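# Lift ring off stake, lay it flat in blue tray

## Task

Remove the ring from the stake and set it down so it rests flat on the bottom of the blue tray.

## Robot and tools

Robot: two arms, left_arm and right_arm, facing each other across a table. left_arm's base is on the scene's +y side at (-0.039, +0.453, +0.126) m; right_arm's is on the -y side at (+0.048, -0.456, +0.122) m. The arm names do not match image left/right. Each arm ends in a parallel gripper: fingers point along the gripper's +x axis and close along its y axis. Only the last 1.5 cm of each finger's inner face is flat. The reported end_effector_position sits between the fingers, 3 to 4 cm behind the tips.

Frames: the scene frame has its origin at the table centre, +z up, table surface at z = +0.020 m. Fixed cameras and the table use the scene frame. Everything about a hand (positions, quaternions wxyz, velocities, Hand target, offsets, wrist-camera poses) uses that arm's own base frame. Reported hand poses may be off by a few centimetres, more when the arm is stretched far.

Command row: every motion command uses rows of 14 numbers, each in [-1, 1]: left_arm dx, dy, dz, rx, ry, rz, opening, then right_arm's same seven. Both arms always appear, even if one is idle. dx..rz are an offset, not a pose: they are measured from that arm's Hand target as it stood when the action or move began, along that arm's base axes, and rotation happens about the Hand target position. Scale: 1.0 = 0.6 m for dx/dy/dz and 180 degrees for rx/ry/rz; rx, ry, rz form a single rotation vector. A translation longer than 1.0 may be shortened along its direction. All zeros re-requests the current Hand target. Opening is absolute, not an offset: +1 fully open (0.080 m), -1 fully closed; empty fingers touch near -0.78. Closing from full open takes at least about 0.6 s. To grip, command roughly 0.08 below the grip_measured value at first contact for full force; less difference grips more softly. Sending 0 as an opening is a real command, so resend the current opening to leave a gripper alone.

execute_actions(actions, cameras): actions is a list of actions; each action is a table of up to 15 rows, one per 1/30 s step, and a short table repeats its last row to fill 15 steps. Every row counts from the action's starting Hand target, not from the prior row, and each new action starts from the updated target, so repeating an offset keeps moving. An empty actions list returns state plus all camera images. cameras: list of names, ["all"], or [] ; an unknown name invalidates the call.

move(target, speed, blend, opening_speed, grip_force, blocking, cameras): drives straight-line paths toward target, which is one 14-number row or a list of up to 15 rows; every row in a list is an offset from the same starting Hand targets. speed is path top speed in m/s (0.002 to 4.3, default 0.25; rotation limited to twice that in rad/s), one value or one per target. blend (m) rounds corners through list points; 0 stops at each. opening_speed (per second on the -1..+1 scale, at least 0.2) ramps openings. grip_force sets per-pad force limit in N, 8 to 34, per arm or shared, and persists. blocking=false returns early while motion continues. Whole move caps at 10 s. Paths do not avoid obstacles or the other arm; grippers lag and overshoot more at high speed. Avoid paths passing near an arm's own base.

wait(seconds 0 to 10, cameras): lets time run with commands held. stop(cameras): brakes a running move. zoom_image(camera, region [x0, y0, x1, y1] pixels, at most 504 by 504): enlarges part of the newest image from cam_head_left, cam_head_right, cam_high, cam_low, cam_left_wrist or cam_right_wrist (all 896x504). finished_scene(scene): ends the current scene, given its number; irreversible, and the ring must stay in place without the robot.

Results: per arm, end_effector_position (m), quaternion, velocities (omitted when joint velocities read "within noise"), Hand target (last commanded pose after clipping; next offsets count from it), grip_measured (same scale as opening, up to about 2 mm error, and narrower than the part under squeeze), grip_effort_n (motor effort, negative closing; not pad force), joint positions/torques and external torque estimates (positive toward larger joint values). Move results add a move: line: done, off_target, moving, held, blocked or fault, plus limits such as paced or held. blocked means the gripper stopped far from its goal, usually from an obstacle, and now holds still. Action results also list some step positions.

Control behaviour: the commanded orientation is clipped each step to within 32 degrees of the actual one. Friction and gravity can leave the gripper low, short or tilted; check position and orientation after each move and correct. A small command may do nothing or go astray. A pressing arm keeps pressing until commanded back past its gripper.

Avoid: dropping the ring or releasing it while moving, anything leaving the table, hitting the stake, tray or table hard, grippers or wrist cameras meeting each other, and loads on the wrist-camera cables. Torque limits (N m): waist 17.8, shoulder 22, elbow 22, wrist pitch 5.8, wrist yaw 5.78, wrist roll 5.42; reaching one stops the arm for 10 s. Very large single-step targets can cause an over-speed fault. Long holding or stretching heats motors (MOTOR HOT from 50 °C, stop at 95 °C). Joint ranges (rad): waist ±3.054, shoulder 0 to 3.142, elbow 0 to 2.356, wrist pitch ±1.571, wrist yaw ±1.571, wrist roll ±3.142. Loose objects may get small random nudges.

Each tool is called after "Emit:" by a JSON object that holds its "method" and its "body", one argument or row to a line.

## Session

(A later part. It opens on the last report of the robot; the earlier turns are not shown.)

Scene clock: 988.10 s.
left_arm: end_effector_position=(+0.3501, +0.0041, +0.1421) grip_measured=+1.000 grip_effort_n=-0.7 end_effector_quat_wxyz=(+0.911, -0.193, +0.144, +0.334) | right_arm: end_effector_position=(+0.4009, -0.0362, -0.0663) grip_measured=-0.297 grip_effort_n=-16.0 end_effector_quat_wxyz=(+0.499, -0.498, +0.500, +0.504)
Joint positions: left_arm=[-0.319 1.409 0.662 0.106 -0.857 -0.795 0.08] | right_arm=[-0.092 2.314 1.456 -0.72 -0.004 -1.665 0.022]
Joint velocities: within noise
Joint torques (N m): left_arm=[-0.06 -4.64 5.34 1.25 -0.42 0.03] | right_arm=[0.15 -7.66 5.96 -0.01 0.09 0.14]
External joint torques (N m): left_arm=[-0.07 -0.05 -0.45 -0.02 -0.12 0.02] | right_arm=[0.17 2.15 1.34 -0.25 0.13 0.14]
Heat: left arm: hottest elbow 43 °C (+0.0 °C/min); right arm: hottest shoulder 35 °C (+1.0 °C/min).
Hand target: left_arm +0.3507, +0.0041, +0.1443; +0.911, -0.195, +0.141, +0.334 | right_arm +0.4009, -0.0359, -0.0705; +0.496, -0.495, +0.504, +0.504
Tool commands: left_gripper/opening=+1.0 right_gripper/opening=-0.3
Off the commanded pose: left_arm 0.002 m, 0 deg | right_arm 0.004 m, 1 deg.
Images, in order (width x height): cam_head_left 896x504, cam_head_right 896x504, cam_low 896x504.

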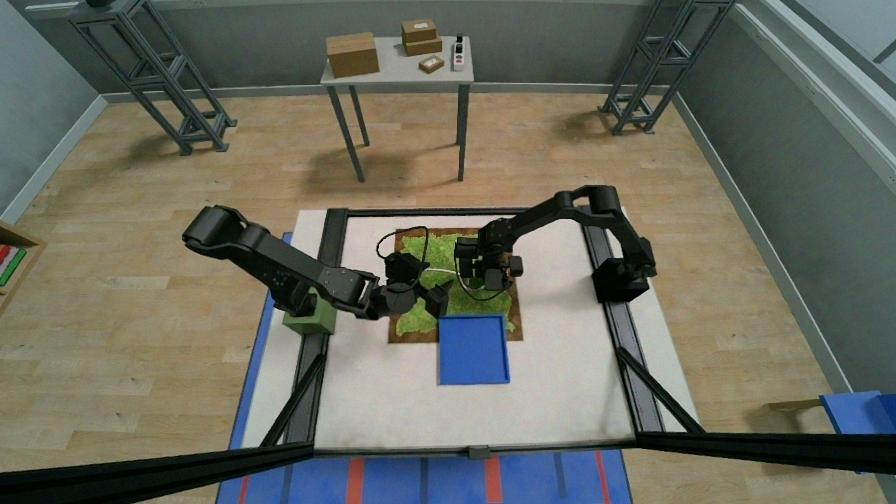

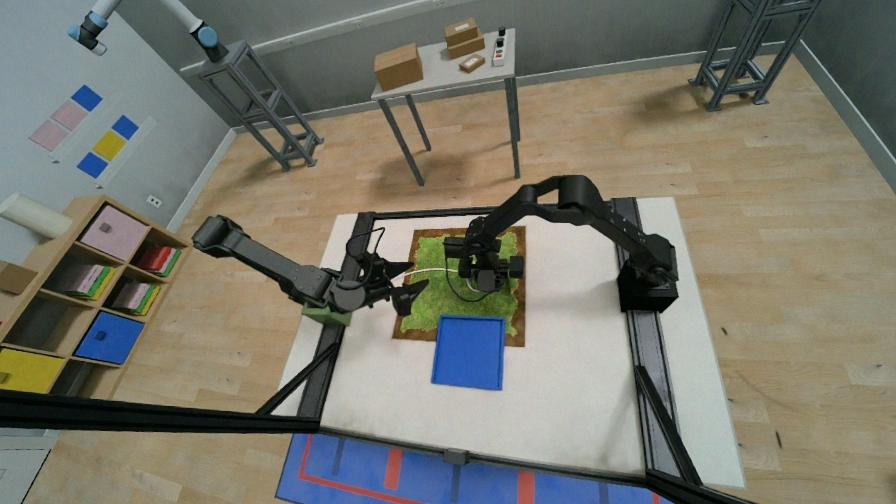

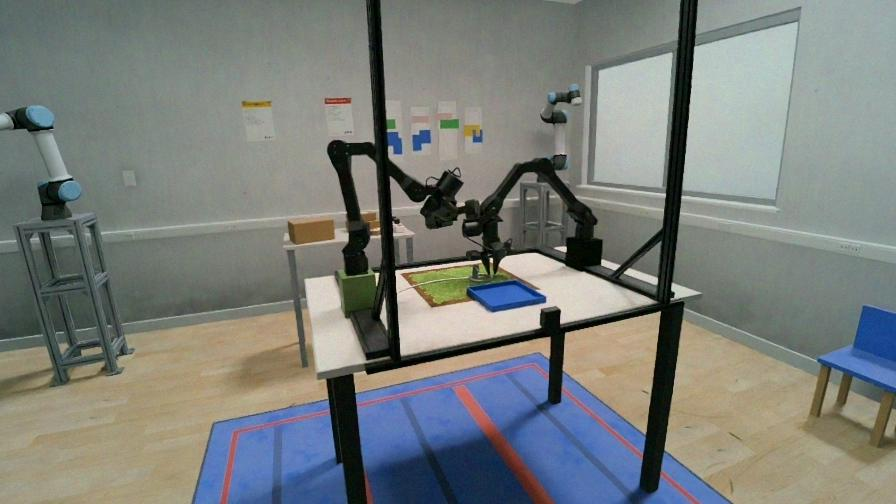

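Emit:
{"method": "move", "body": {
  "target": [0,0,0,0,0,0,1, 0.0065,0,-0.0083,0,0,0,-0.3],
  "speed": 0.03,
  "cameras": ["cam_right_wrist","cam_low"]
}}

Emit:
{"method": "zoom_image", "body": {
  "camera": "cam_low",
  "region": [465, 255, 505, 285]
}}

Emit:
{"method": "zoom_image", "body": {
  "camera": "cam_right_wrist",
  "region": [410, 300, 570, 420]
}}

Scene clock: 1033.43 s.
left_arm: end_effector_position=(+0.3501, +0.0041, +0.1421) grip_measured=+1.000 grip_effort_n=-1.2 end_effector_quat_wxyz=(+0.911, -0.193, +0.144, +0.334) | right_arm: end_effector_position=(+0.4041, -0.0362, -0.0712) grip_measured=-0.297 grip_effort_n=-15.6 end_effector_quat_wxyz=(+0.498, -0.497, +0.501, +0.505)
Joint positions: left_arm=[-0.319 1.409 0.662 0.106 -0.857 -0.795 0.08] | right_arm=[-0.091 2.337 1.475 -0.72 -0.004 -1.664 0.022]
Joint torques (N m): left_arm=[-0.01 -4.69 5.29 1.26 -0.4 0.01] | right_arm=[0.16 -7.75 5.88 0.26 0.09 0.14]
External joint torques (N m): left_arm=[0.02 -0.02 -0.58 -0.04 -0.11 0] | right_arm=[0.15 2.27 1.21 0 0.14 0.14]
Heat: left arm: hottest elbow 43 °C (+0.0 °C/min); right arm: hottest shoulder 35 °C (+0.0 °C/min).
Hand target: left_arm +0.3507, +0.0041, +0.1443; +0.911, -0.195, +0.141, +0.334 | right_arm +0.4047, -0.0360, -0.0754; +0.496, -0.496, +0.504, +0.504
Off the commanded pose: left_arm 0.002 m, 0 deg | right_arm 0.004 m, 0 deg.
move: done
camera_calibration:
cam_right_wrist: T_world_to_cam=[[0.999845, -0.0167444, -0.00537623, -0.393905], [-0.0146457, -0.962033, 0.272541, 0.0275688], [-0.00973564, -0.27242, -0.962129, 0.00369842], [0, 0, 0, 1]] pos_world=[0.394284, 0.0209339, -0.00607299]
Images, in order (width x height): cam_low 896x504, cam_right_wrist 896x504.

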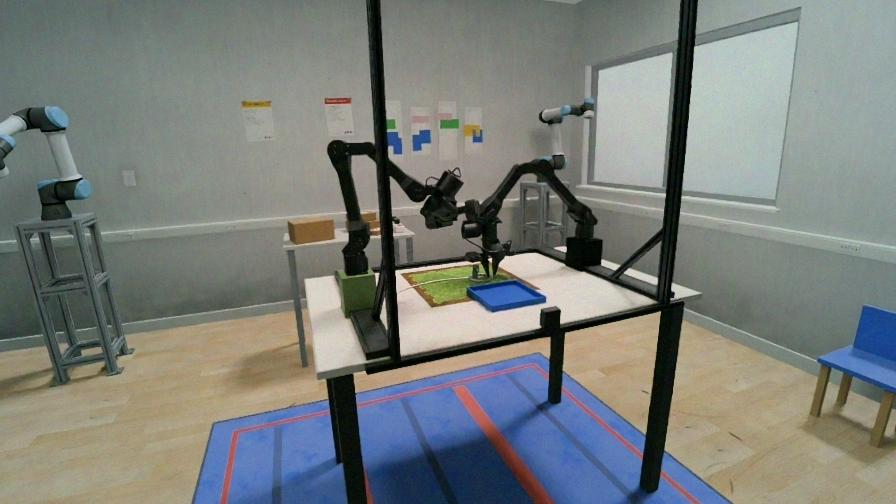

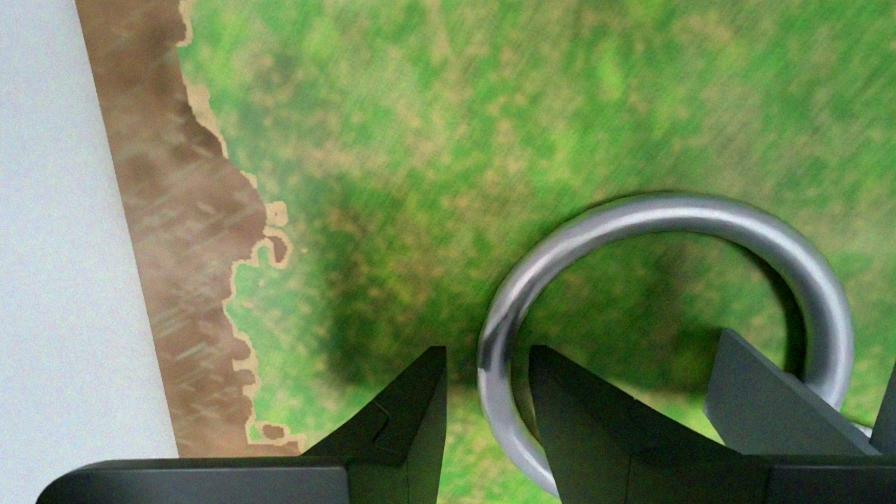

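Scaled by 12.600 from the camera's 896x504 image, which has a finer 1280x720 frame.

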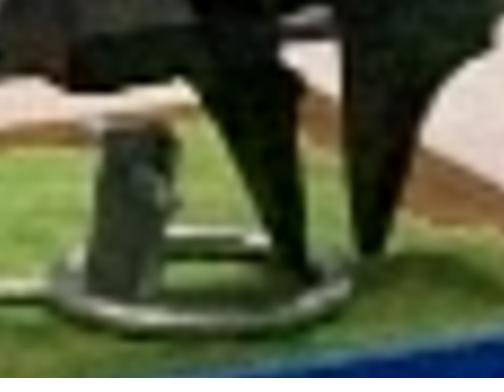

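Scaled by 3.150 from the camera's 896x504 image, which has a finer 1280x720 frame.

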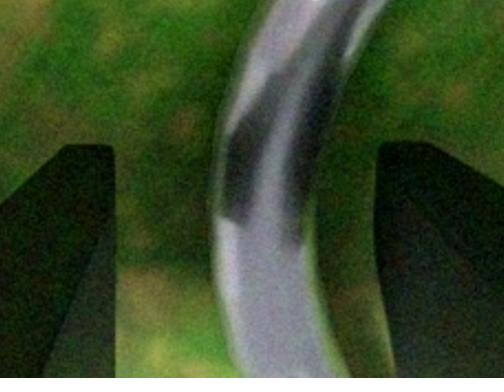

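Emit:
{"method": "move", "body": {
  "target": [0,0,0,0,0,0,1, 0.0025,0,-0.005,0,0,0,-0.3],
  "speed": 0.02,
  "cameras": ["cam_right_wrist","cam_low"]
}}

Emit:
{"method": "zoom_image", "body": {
  "camera": "cam_low",
  "region": [465, 255, 505, 285]
}}

Emit:
{"method": "zoom_image", "body": {
  "camera": "cam_right_wrist",
  "region": [410, 300, 570, 420]
}}

Scene clock: 1049.43 s.
left_arm: end_effector_position=(+0.3501, +0.0041, +0.1421) grip_measured=+1.000 grip_effort_n=-1.2 end_effector_quat_wxyz=(+0.911, -0.193, +0.144, +0.334) | right_arm: end_effector_position=(+0.4056, -0.0362, -0.0741) grip_measured=-0.297 grip_effort_n=-16.0 end_effector_quat_wxyz=(+0.498, -0.497, +0.501, +0.505)
Joint positions: left_arm=[-0.319 1.409 0.662 0.106 -0.857 -0.795 0.08] | right_arm=[-0.09 2.348 1.482 -0.716 -0.004 -1.664 0.022]
Joint torques (N m): left_arm=[-0.02 -4.71 5.34 1.26 -0.41 0.01] | right_arm=[0.16 -7.79 5.95 0.29 0.08 0.14]
External joint torques (N m): left_arm=[-0.03 -0.09 -0.45 -0.02 -0.12 0] | right_arm=[0.16 2.36 1.26 0.04 0.14 0.14]
Heat: left arm: hottest elbow 43 °C (+0.0 °C/min); right arm: hottest shoulder 36 °C (+1.0 °C/min).
Hand target: left_arm +0.3507, +0.0041, +0.1443; +0.911, -0.195, +0.141, +0.334 | right_arm +0.4063, -0.0359, -0.0784; +0.496, -0.496, +0.504, +0.504
Off the commanded pose: left_arm 0.002 m, 0 deg | right_arm 0.004 m, 0 deg.
move: done
camera_calibration:
cam_right_wrist: T_world_to_cam=[[0.999843, -0.0167516, -0.0057888, -0.395421], [-0.0145402, -0.962033, 0.272545, 0.0284354], [-0.0101346, -0.272418, -0.962126, 0.00110862], [0, 0, 0, 1]] pos_world=[0.395784, 0.0210339, -0.00897233]
Images, in order (width x height): cam_low 896x504, cam_right_wrist 896x504.

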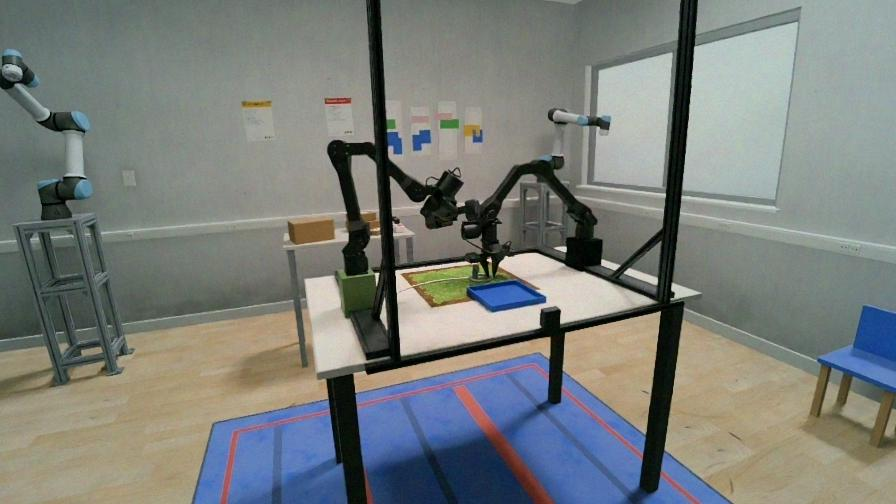

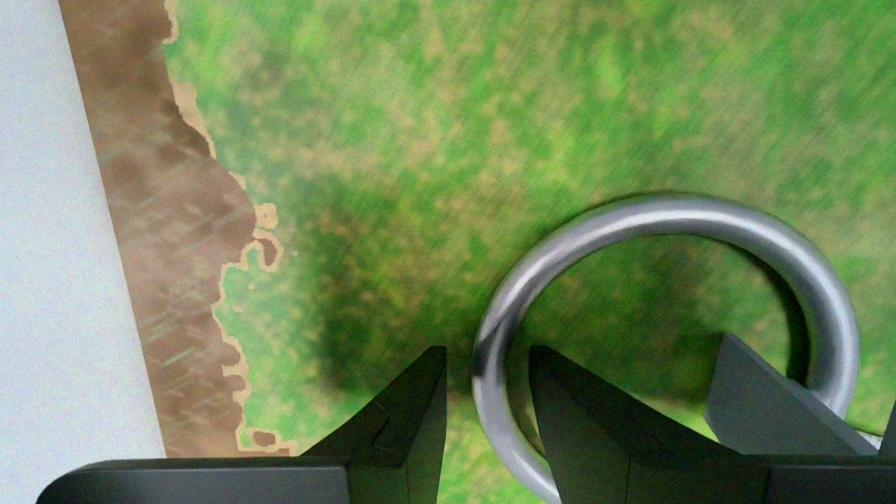

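Scaled by 12.600 from the camera's 896x504 image, which has a finer 1280x720 frame.

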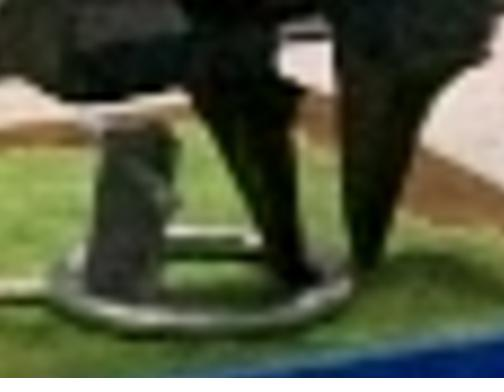

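Scaled by 3.150 from the camera's 896x504 image, which has a finer 1280x720 frame.

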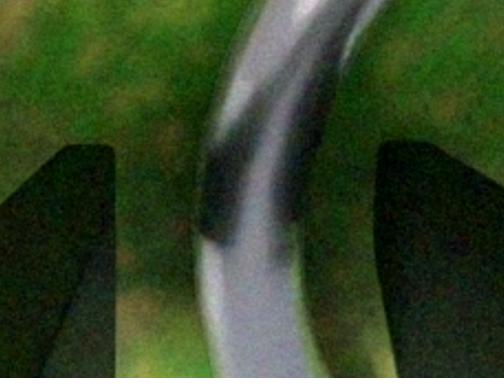

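Emit:
{"method": "move", "body": {
  "target": [0,0,0,0,0,0,1, 0,0,0,0,0,0,-0.75],
  "speed": 0.02,
  "opening_speed": 0.3,
  "grip_force": 25,
  "cameras": ["cam_right_wrist","cam_low"]
}}

Emit:
{"method": "zoom_image", "body": {
  "camera": "cam_low",
  "region": [465, 255, 505, 285]
}}

Emit:
{"method": "zoom_image", "body": {
  "camera": "cam_right_wrist",
  "region": [410, 300, 570, 420]
}}

Scene clock: 1063.17 s.
left_arm: end_effector_position=(+0.3501, +0.0041, +0.1421) grip_measured=+1.000 grip_effort_n=-1.2 end_effector_quat_wxyz=(+0.911, -0.193, +0.144, +0.334) | right_arm: end_effector_position=(+0.4060, -0.0364, -0.0740) grip_measured=-0.607 grip_effort_n=-64.4 end_effector_quat_wxyz=(+0.498, -0.497, +0.501, +0.504)
Joint positions: left_arm=[-0.319 1.409 0.662 0.106 -0.857 -0.795 0.08] | right_arm=[-0.09 2.348 1.483 -0.716 -0.003 -1.663 0.008]
Joint torques (N m): left_arm=[-0.04 -4.72 5.3 1.27 -0.4 0.01] | right_arm=[0.17 -7.79 5.86 0.23 0.03 0.11]
External joint torques (N m): left_arm=[-0.03 -0.11 -0.49 -0.02 -0.11 -0.01] | right_arm=[0.15 2.25 1.22 -0.02 0.08 0.11]
Heat: left arm: hottest elbow 43 °C (+0.0 °C/min); right arm: hottest shoulder 36 °C (+1.0 °C/min).
Hand target: left_arm +0.3507, +0.0041, +0.1443; +0.911, -0.195, +0.141, +0.334 | right_arm +0.4063, -0.0359, -0.0784; +0.496, -0.496, +0.504, +0.504
Off the commanded pose: left_arm 0.002 m, 0 deg | right_arm 0.004 m, 0 deg.
grip_force (N): 25, 25
move: done
camera_calibration:
cam_right_wrist: T_world_to_cam=[[0.99983, -0.0179158, -0.00430889, -0.395783], [-0.0160523, -0.961669, 0.273742, 0.0288248], [-0.00904804, -0.273626, -0.961794, 0.000750252], [0, 0, 0, 1]] pos_world=[0.396185, 0.0208344, -0.00887435]
Images, in order (width x height): cam_low 896x504, cam_right_wrist 896x504.

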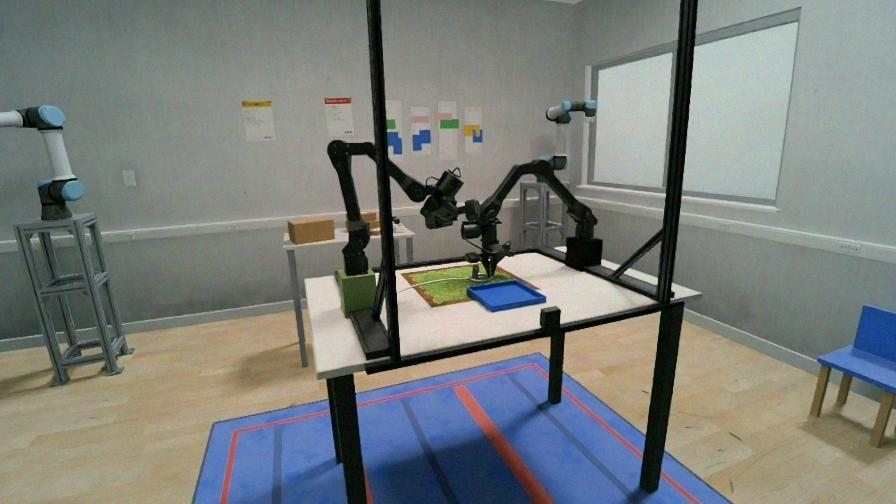

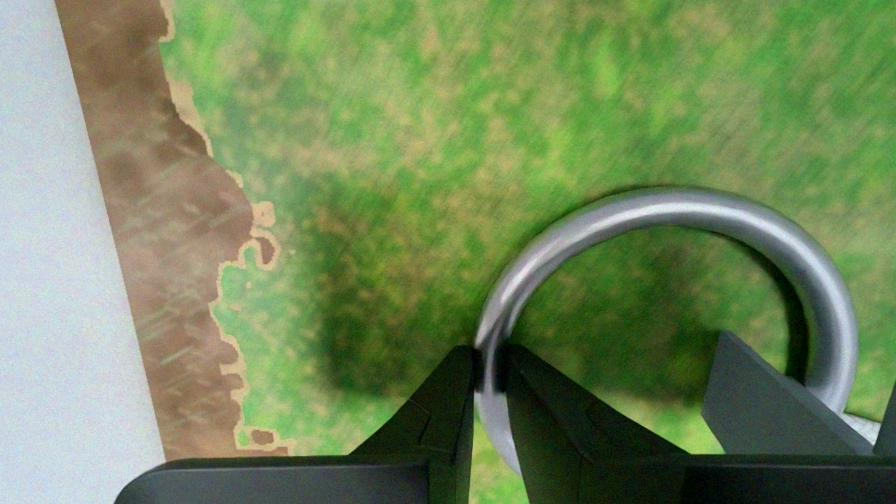

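Scaled by 12.600 from the camera's 896x504 image, which has a finer 1280x720 frame.

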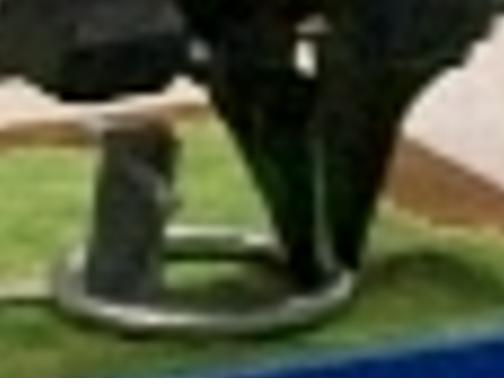

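Scaled by 3.150 from the camera's 896x504 image, which has a finer 1280x720 frame.

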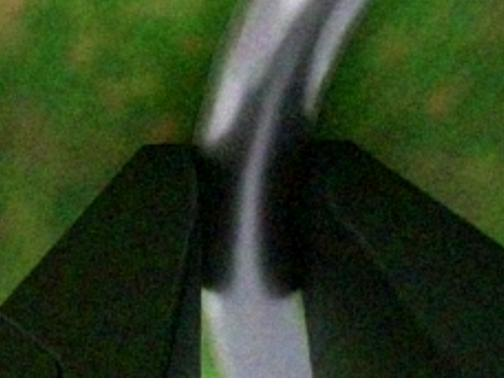

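Emit:
{"method": "move", "body": {
  "target": [0,0,0,0,0,0,1, 0,0,0.0333,0,0,0,-0.75],
  "speed": 0.04,
  "cameras": ["cam_right_wrist","cam_low","cam_left_wrist"]
}}

Emit:
{"method": "zoom_image", "body": {
  "camera": "cam_low",
  "region": [465, 255, 505, 285]
}}

Emit:
{"method": "zoom_image", "body": {
  "camera": "cam_left_wrist",
  "region": [330, 370, 490, 504]
}}

Scene clock: 1140.70 s.
left_arm: end_effector_position=(+0.3501, +0.0041, +0.1421) grip_measured=+1.000 grip_effort_n=-1.2 end_effector_quat_wxyz=(+0.911, -0.193, +0.144, +0.334) | right_arm: end_effector_position=(+0.4044, -0.0363, -0.0653) grip_measured=-0.607 grip_effort_n=-64.9 end_effector_quat_wxyz=(+0.494, -0.493, +0.505, +0.508)
Joint positions: left_arm=[-0.319 1.409 0.662 0.106 -0.857 -0.795 0.08] | right_arm=[-0.09 2.335 1.501 -0.763 -0.003 -1.663 0.008]
Joint torques (N m): left_arm=[-0.04 -4.68 5.34 1.27 -0.39 0.02] | right_arm=[0.1 -11.32 5.44 -0.59 0.02 0.11]
External joint torques (N m): left_arm=[-0.03 -0.08 -0.42 -0.01 -0.1 0] | right_arm=[0.08 -1.22 0.63 -0.85 0.07 0.11]
Heat: left arm: hottest elbow 43 °C (+0.0 °C/min); right arm: hottest shoulder 37 °C (+1.0 °C/min).
Hand target: left_arm +0.3507, +0.0041, +0.1443; +0.911, -0.195, +0.141, +0.334 | right_arm +0.4063, -0.0359, -0.0585; +0.496, -0.496, +0.504, +0.504
Off the commanded pose: left_arm 0.002 m, 0 deg | right_arm 0.007 m, 1 deg.
grip_force (N): 25, 25
move: done
camera_calibration:
cam_right_wrist: T_world_to_cam=[[0.999617, -0.0178486, -0.0211449, -0.395043], [-0.0114043, -0.96198, 0.272882, 0.0246636], [-0.0252115, -0.272537, -0.961815, 0.015633], [0, 0, 0, 1]] pos_world=[0.395567, 0.0209355, -0.0000473325]
Images, in order (width x height): cam_low 896x504, cam_left_wrist 896x504, cam_right_wrist 896x504.

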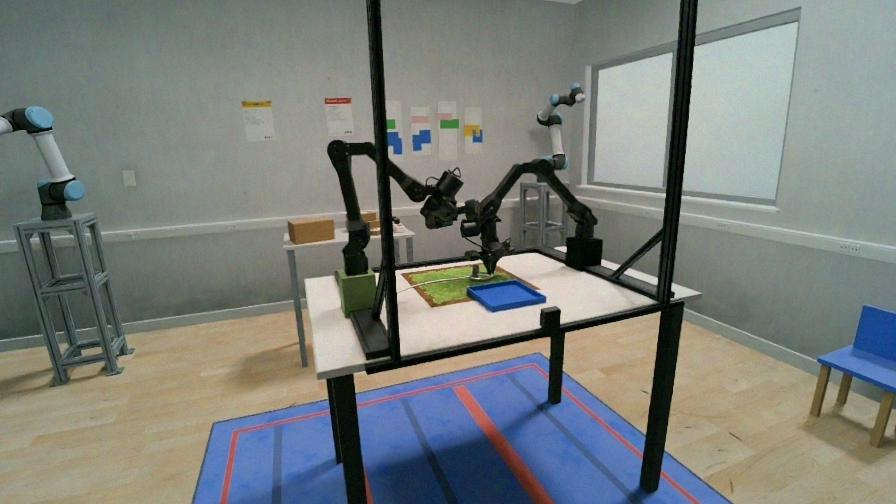

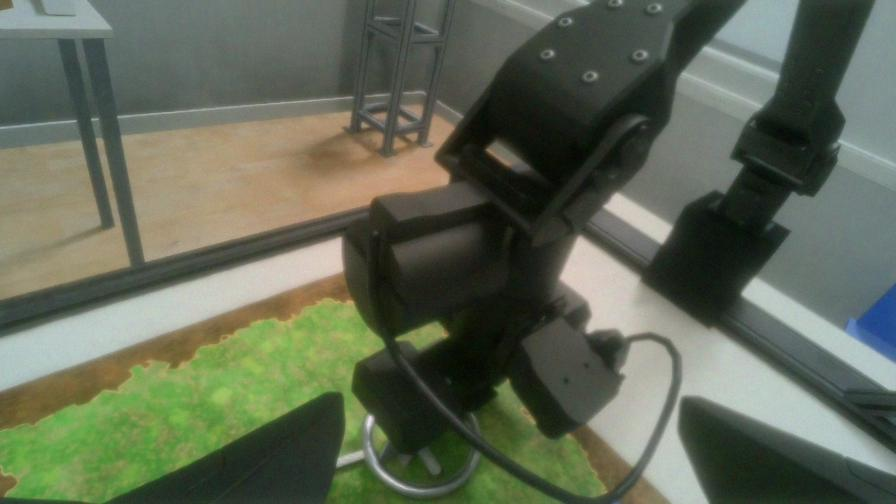

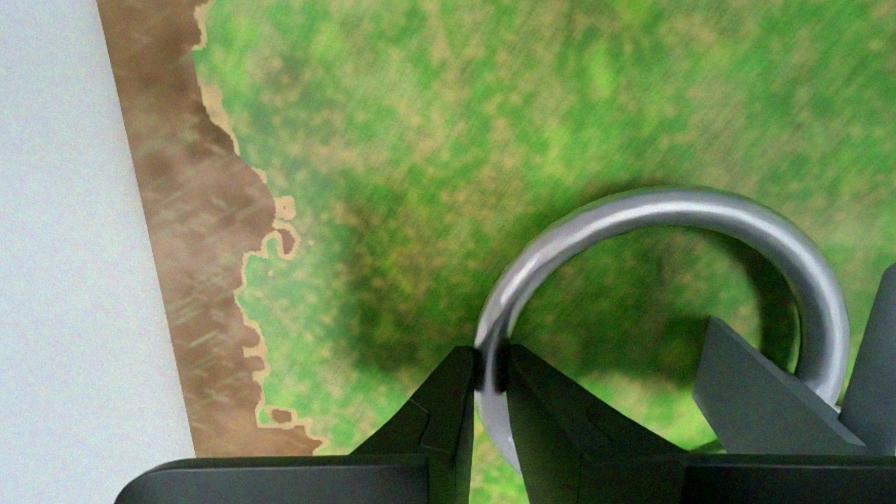

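Scaled by 12.600 from the camera's 896x504 image, which has a finer 1280x720 frame.

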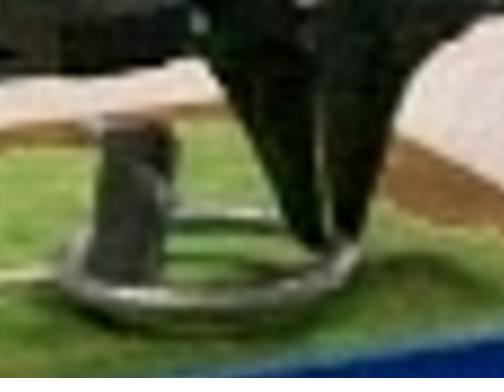

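Scaled by 3.150 from the camera's 896x504 image, which has a finer 1280x720 frame.

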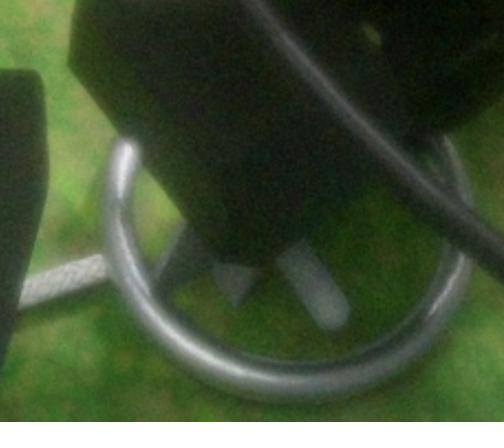

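Emit:
{"method": "move", "body": {
  "target": [0,0,0,0,0,0,1, 0.0033,0,0.0217,0,-0.008,0,-0.75],
  "speed": 0.04,
  "cameras": ["cam_right_wrist","cam_low","cam_left_wrist"]
}}

Emit:
{"method": "zoom_image", "body": {
  "camera": "cam_low",
  "region": [465, 255, 505, 285]
}}

Emit:
{"method": "zoom_image", "body": {
  "camera": "cam_left_wrist",
  "region": [330, 370, 490, 504]
}}

Scene clock: 1157.80 s.
left_arm: end_effector_position=(+0.3501, +0.0041, +0.1421) grip_measured=+1.000 grip_effort_n=-0.7 end_effector_quat_wxyz=(+0.911, -0.193, +0.144, +0.334) | right_arm: end_effector_position=(+0.4073, -0.0365, -0.0517) grip_measured=-0.607 grip_effort_n=-64.9 end_effector_quat_wxyz=(+0.499, -0.499, +0.500, +0.502)
Joint positions: left_arm=[-0.319 1.409 0.662 0.106 -0.857 -0.795 0.08] | right_arm=[-0.09 2.301 1.501 -0.776 -0.003 -1.663 0.008]
Joint torques (N m): left_arm=[0.01 -4.69 5.3 1.26 -0.38 0] | right_arm=[0.21 -11.62 4.59 0.06 -0.07 0.1]
External joint torques (N m): left_arm=[0.03 -0.12 -0.45 -0.01 -0.1 -0.01] | right_arm=[0.13 -1.57 -0.28 -0.2 -0.01 0.1]
Heat: left arm: hottest elbow 43 °C (+0.0 °C/min); right arm: hottest shoulder 41 °C (+5.0 °C/min).
Hand target: left_arm +0.3507, +0.0041, +0.1443; +0.911, -0.195, +0.141, +0.334 | right_arm +0.4083, -0.0360, -0.0454; +0.502, -0.502, +0.498, +0.498
Off the commanded pose: left_arm 0.002 m, 0 deg | right_arm 0.006 m, 1 deg.
grip_force (N): 25, 25
move: done
camera_calibration:
cam_right_wrist: T_world_to_cam=[[0.999839, -0.0179403, 0.000898304, -0.396666], [-0.0174979, -0.961443, 0.274445, 0.0232549], [-0.00405996, -0.274417, -0.961602, 0.0200118], [0, 0, 0, 1]] pos_world=[0.397091, 0.0207335, 0.0132175]
Images, in order (width x height): cam_low 896x504, cam_left_wrist 896x504, cam_right_wrist 896x504.

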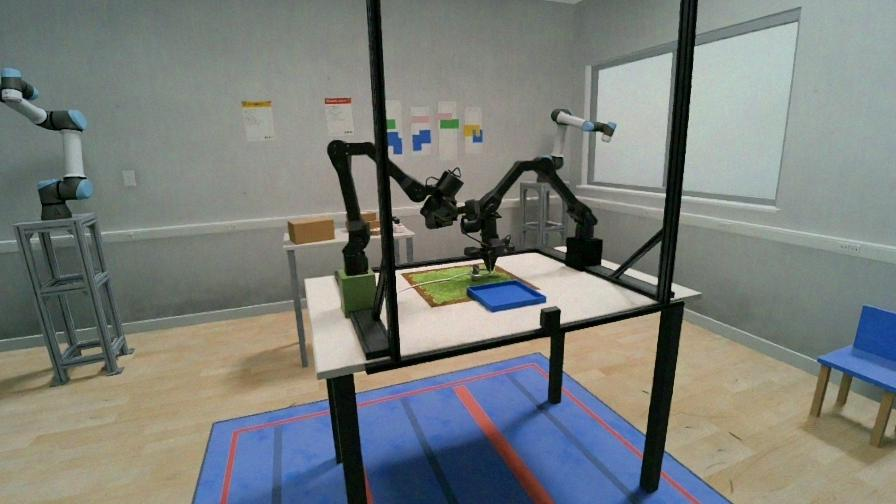

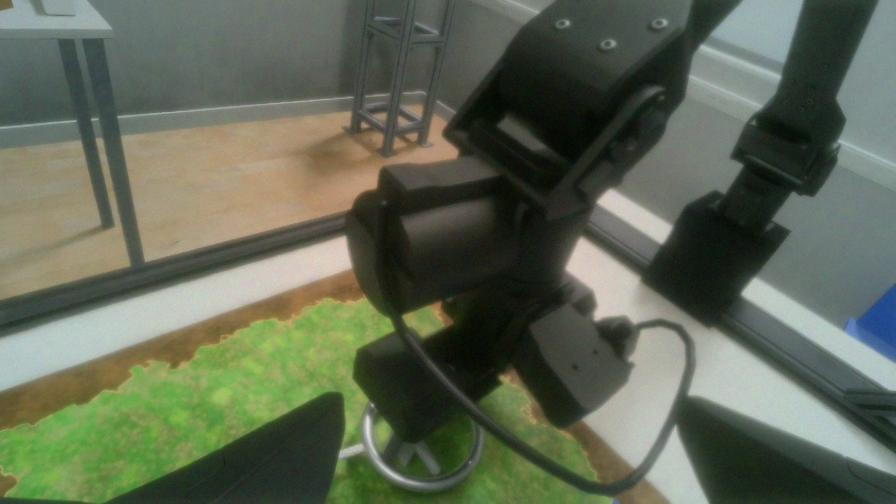

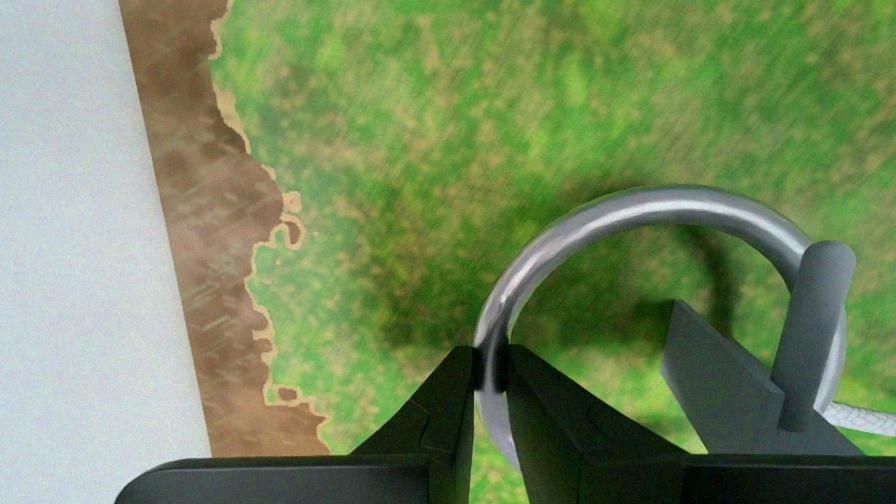

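Scaled by 12.600 from the camera's 896x504 image, which has a finer 1280x720 frame.

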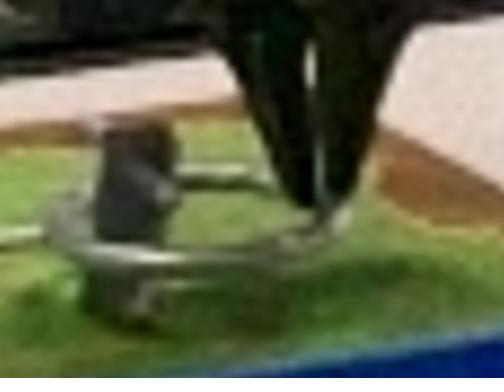

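Scaled by 3.150 from the camera's 896x504 image, which has a finer 1280x720 frame.

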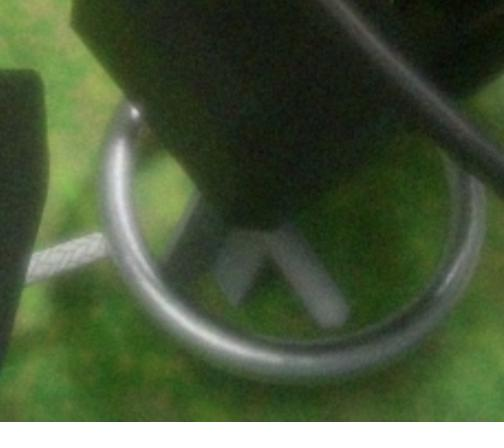

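Emit:
{"method": "move", "body": {
  "target": [0,0,0,0,0,0,1, 0.0323,0.0158,0,0,0,0,-0.75],
  "speed": 0.04,
  "cameras": ["cam_right_wrist","cam_low","cam_left_wrist"]
}}

Emit:
{"method": "zoom_image", "body": {
  "camera": "cam_low",
  "region": [465, 255, 505, 285]
}}

Emit:
{"method": "zoom_image", "body": {
  "camera": "cam_left_wrist",
  "region": [330, 370, 490, 504]
}}

Scene clock: 1207.10 s.
left_arm: end_effector_position=(+0.3501, +0.0041, +0.1421) grip_measured=+1.000 grip_effort_n=-1.2 end_effector_quat_wxyz=(+0.911, -0.193, +0.144, +0.334) | right_arm: end_effector_position=(+0.4255, -0.0269, -0.0435) grip_measured=-0.607 grip_effort_n=-64.9 end_effector_quat_wxyz=(+0.502, -0.503, +0.496, +0.499)
Joint positions: left_arm=[-0.319 1.409 0.662 0.106 -0.857 -0.795 0.08] | right_arm=[-0.064 2.333 1.598 -0.827 -0.003 -1.638 0.008]
Joint torques (N m): left_arm=[-0.04 -4.72 5.27 1.25 -0.4 0.03] | right_arm=[0.16 -8.56 6.83 0.07 -0.06 0.15]
External joint torques (N m): left_arm=[-0.05 -0.12 -0.48 -0.02 -0.1 0.01] | right_arm=[0.18 1.86 1.73 -0.23 -0.02 0.15]
Heat: left arm: hottest elbow 44 °C (+1.0 °C/min); right arm: hottest shoulder 53 °C (+14.2 °C/min). Fold the right arm in close to its base, or ease its load, before you think long.
Hand target: left_arm +0.3507, +0.0041, +0.1443; +0.911, -0.195, +0.141, +0.334 | right_arm +0.4276, -0.0266, -0.0454; +0.502, -0.502, +0.498, +0.498
Off the commanded pose: left_arm 0.002 m, 0 deg | right_arm 0.003 m, 0 deg.
MOTOR HOT: joint 2 (shoulder) of the right arm reports 53 °C; the controller stops that arm at 95 °C. To cool a motor, set the load down, stop pushing, or move to a pose that needs little force.
grip_force (N): 25, 25
move: done
camera_calibration:
cam_right_wrist: T_world_to_cam=[[0.999765, -0.0160198, 0.0145978, -0.414032], [-0.0194198, -0.961195, 0.275184, 0.031434], [0.00962297, -0.275403, -0.961281, 0.0248648], [0, 0, 0, 1]] pos_world=[0.414306, 0.0304294, 0.0212959]
Images, in order (width x height): cam_low 896x504, cam_left_wrist 896x504, cam_right_wrist 896x504.

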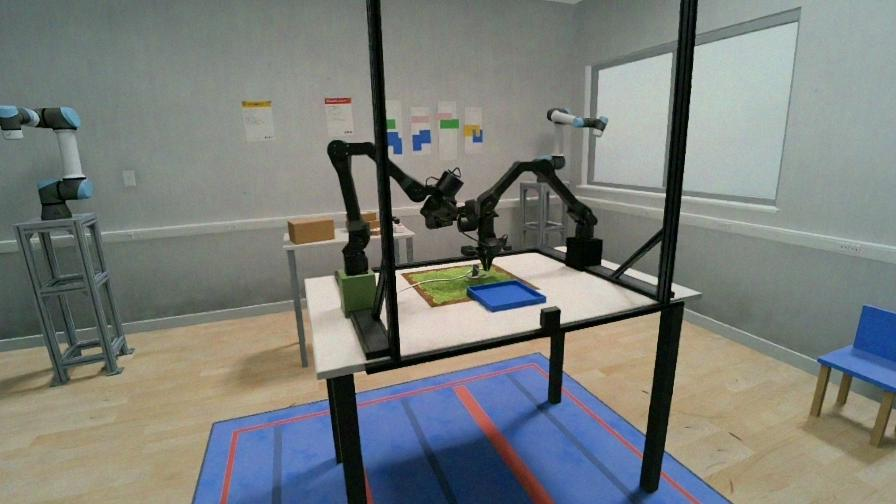

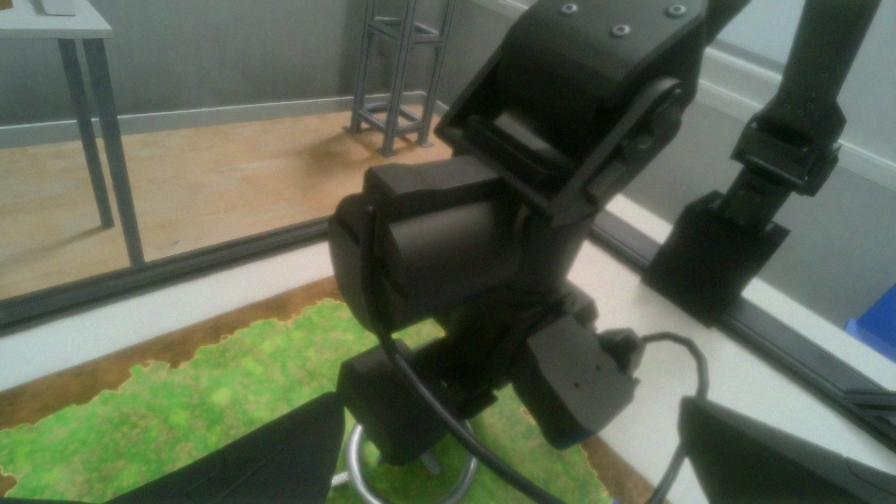

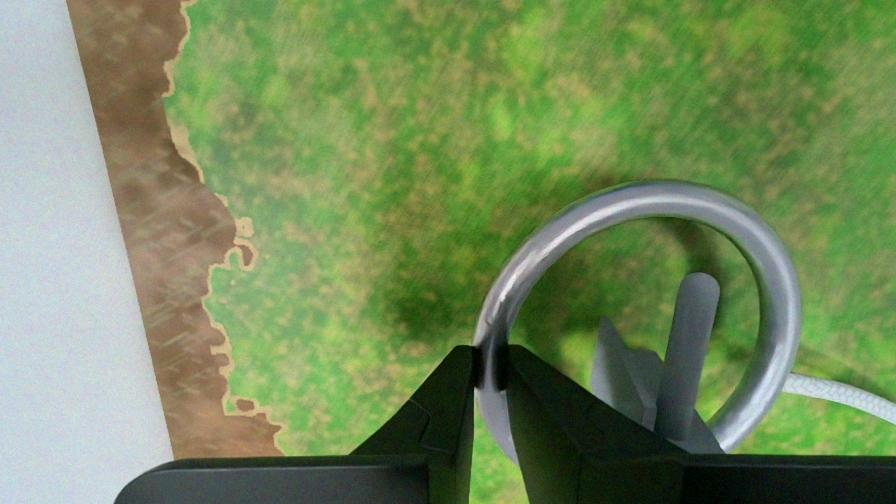

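Scaled by 12.600 from the camera's 896x504 image, which has a finer 1280x720 frame.

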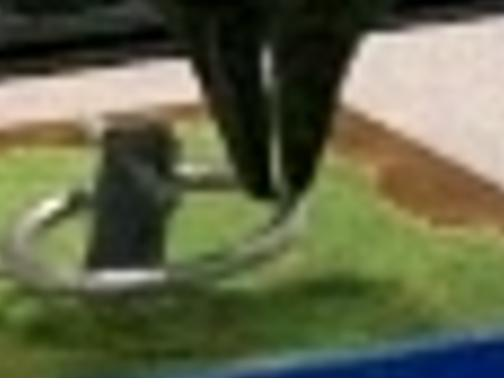

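Scaled by 3.150 from the camera's 896x504 image, which has a finer 1280x720 frame.

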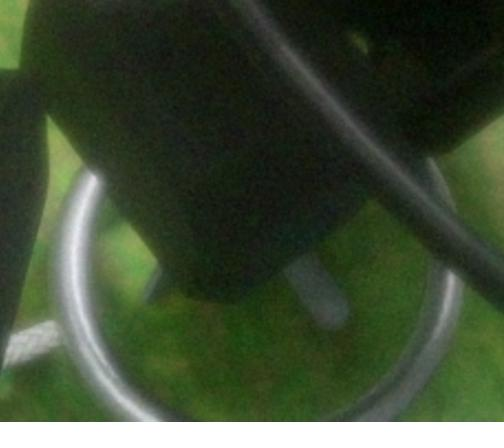

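Emit:
{"method": "move", "body": {
  "target": [0,0,0,0,0,0,1, 0.0037,-0.0248,-0.0133,0.1667,0,0,-0.75],
  "speed": 0.08,
  "cameras": ["cam_right_wrist","cam_low","cam_left_wrist"]
}}

Emit:
{"method": "zoom_image", "body": {
  "camera": "cam_low",
  "region": [465, 255, 505, 285]
}}

Emit:
{"method": "zoom_image", "body": {
  "camera": "cam_left_wrist",
  "region": [330, 370, 490, 504]
}}

Scene clock: 1263.93 s.
left_arm: end_effector_position=(+0.3501, +0.0041, +0.1421) grip_measured=+1.000 grip_effort_n=-0.7 end_effector_quat_wxyz=(+0.911, -0.193, +0.144, +0.334) | right_arm: end_effector_position=(+0.4295, -0.0421, -0.0494) grip_measured=-0.608 grip_effort_n=-64.9 end_effector_quat_wxyz=(+0.615, -0.358, +0.355, +0.606)
Joint positions: left_arm=[-0.319 1.409 0.662 0.106 -0.857 -0.795 0.08] | right_arm=[-0.265 2.48 1.759 -0.981 -0.497 -1.863 0.008]
Joint torques (N m): left_arm=[-0.06 -4.73 5.34 1.27 -0.4 0.03] | right_arm=[-0.18 -8.53 6.25 -0.23 -0.85 -0.25]
External joint torques (N m): left_arm=[-0.04 -0.1 -0.49 -0.02 -0.11 0.02] | right_arm=[-0.18 2.49 1.33 -0.3 -0.5 -0.26]
Heat: left arm: hottest elbow 44 °C (+0.0 °C/min); right arm: hottest shoulder 49 °C (-4.0 °C/min). Fold the right arm in close to its base, or ease its load, before you think long.
Hand target: left_arm +0.3507, +0.0041, +0.1443; +0.911, -0.195, +0.141, +0.334 | right_arm +0.4299, -0.0413, -0.0535; +0.615, -0.355, +0.352, +0.610
Off the commanded pose: left_arm 0.002 m, 0 deg | right_arm 0.004 m, 1 deg.
MOTOR HOT: still on. Joint 2 (shoulder) of the right arm reports 49 °C.
grip_force (N): 25, 25
move: done
camera_calibration:
cam_right_wrist: T_world_to_cam=[[0.999583, -0.0284852, 0.00472969, -0.419174], [-0.0266328, -0.972793, -0.230141, -0.00381471], [0.0111566, 0.229919, -0.973146, 0.0349385], [0, 0, 0, 1]] pos_world=[0.418508, -0.0236842, 0.0351048]
Images, in order (width x height): cam_low 896x504, cam_left_wrist 896x504, cam_right_wrist 896x504.

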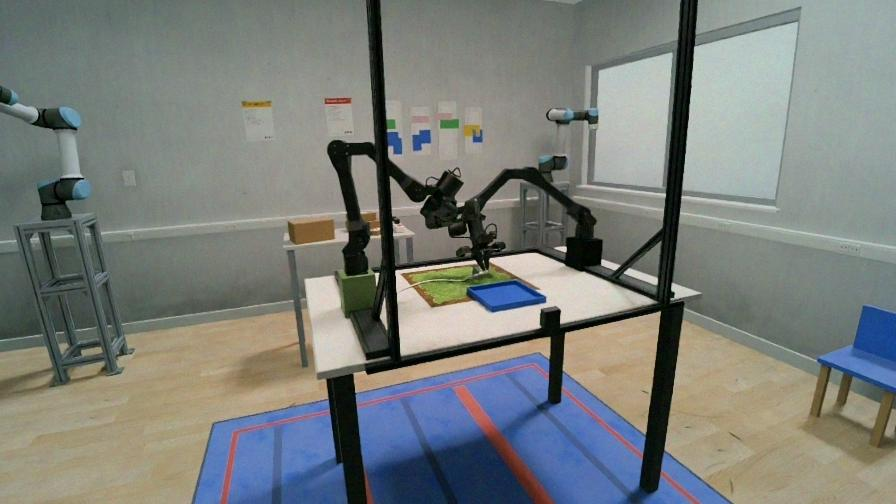

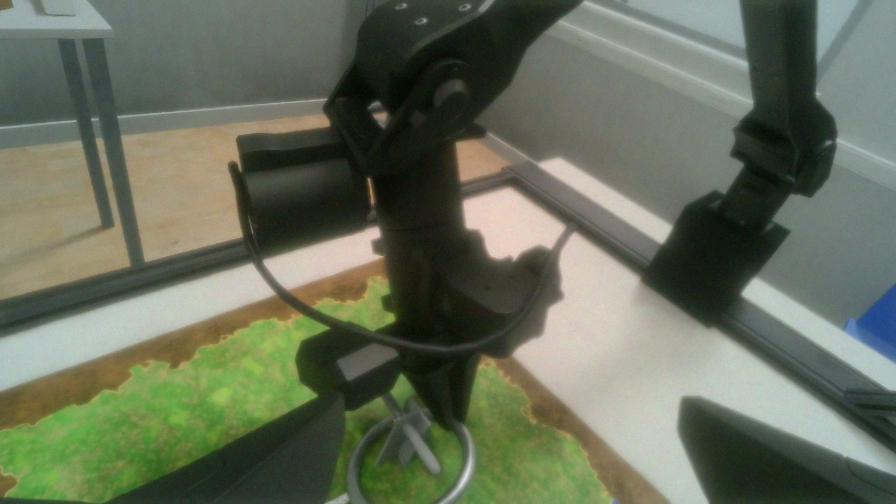

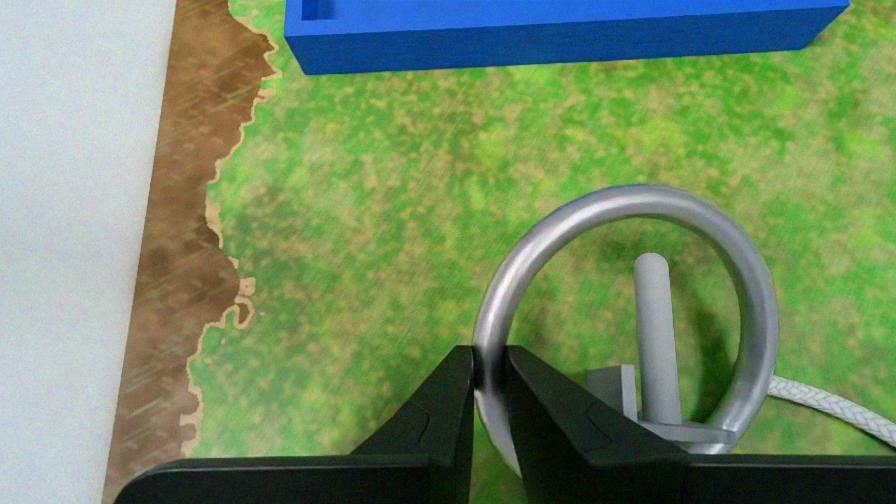

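Scaled by 12.600 from the camera's 896x504 image, which has a finer 1280x720 frame.

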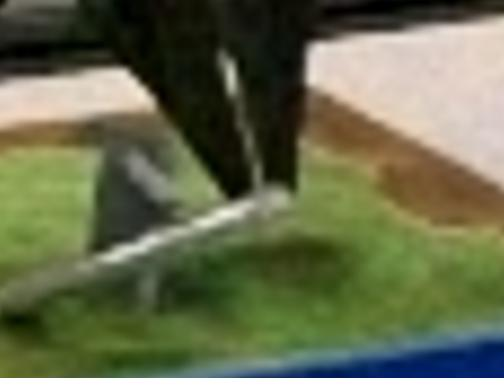

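Scaled by 3.150 from the camera's 896x504 image, which has a finer 1280x720 frame.

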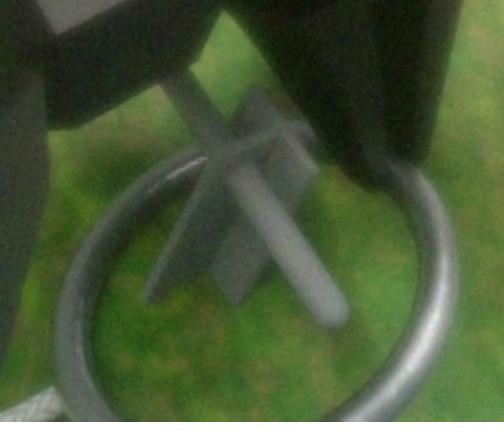

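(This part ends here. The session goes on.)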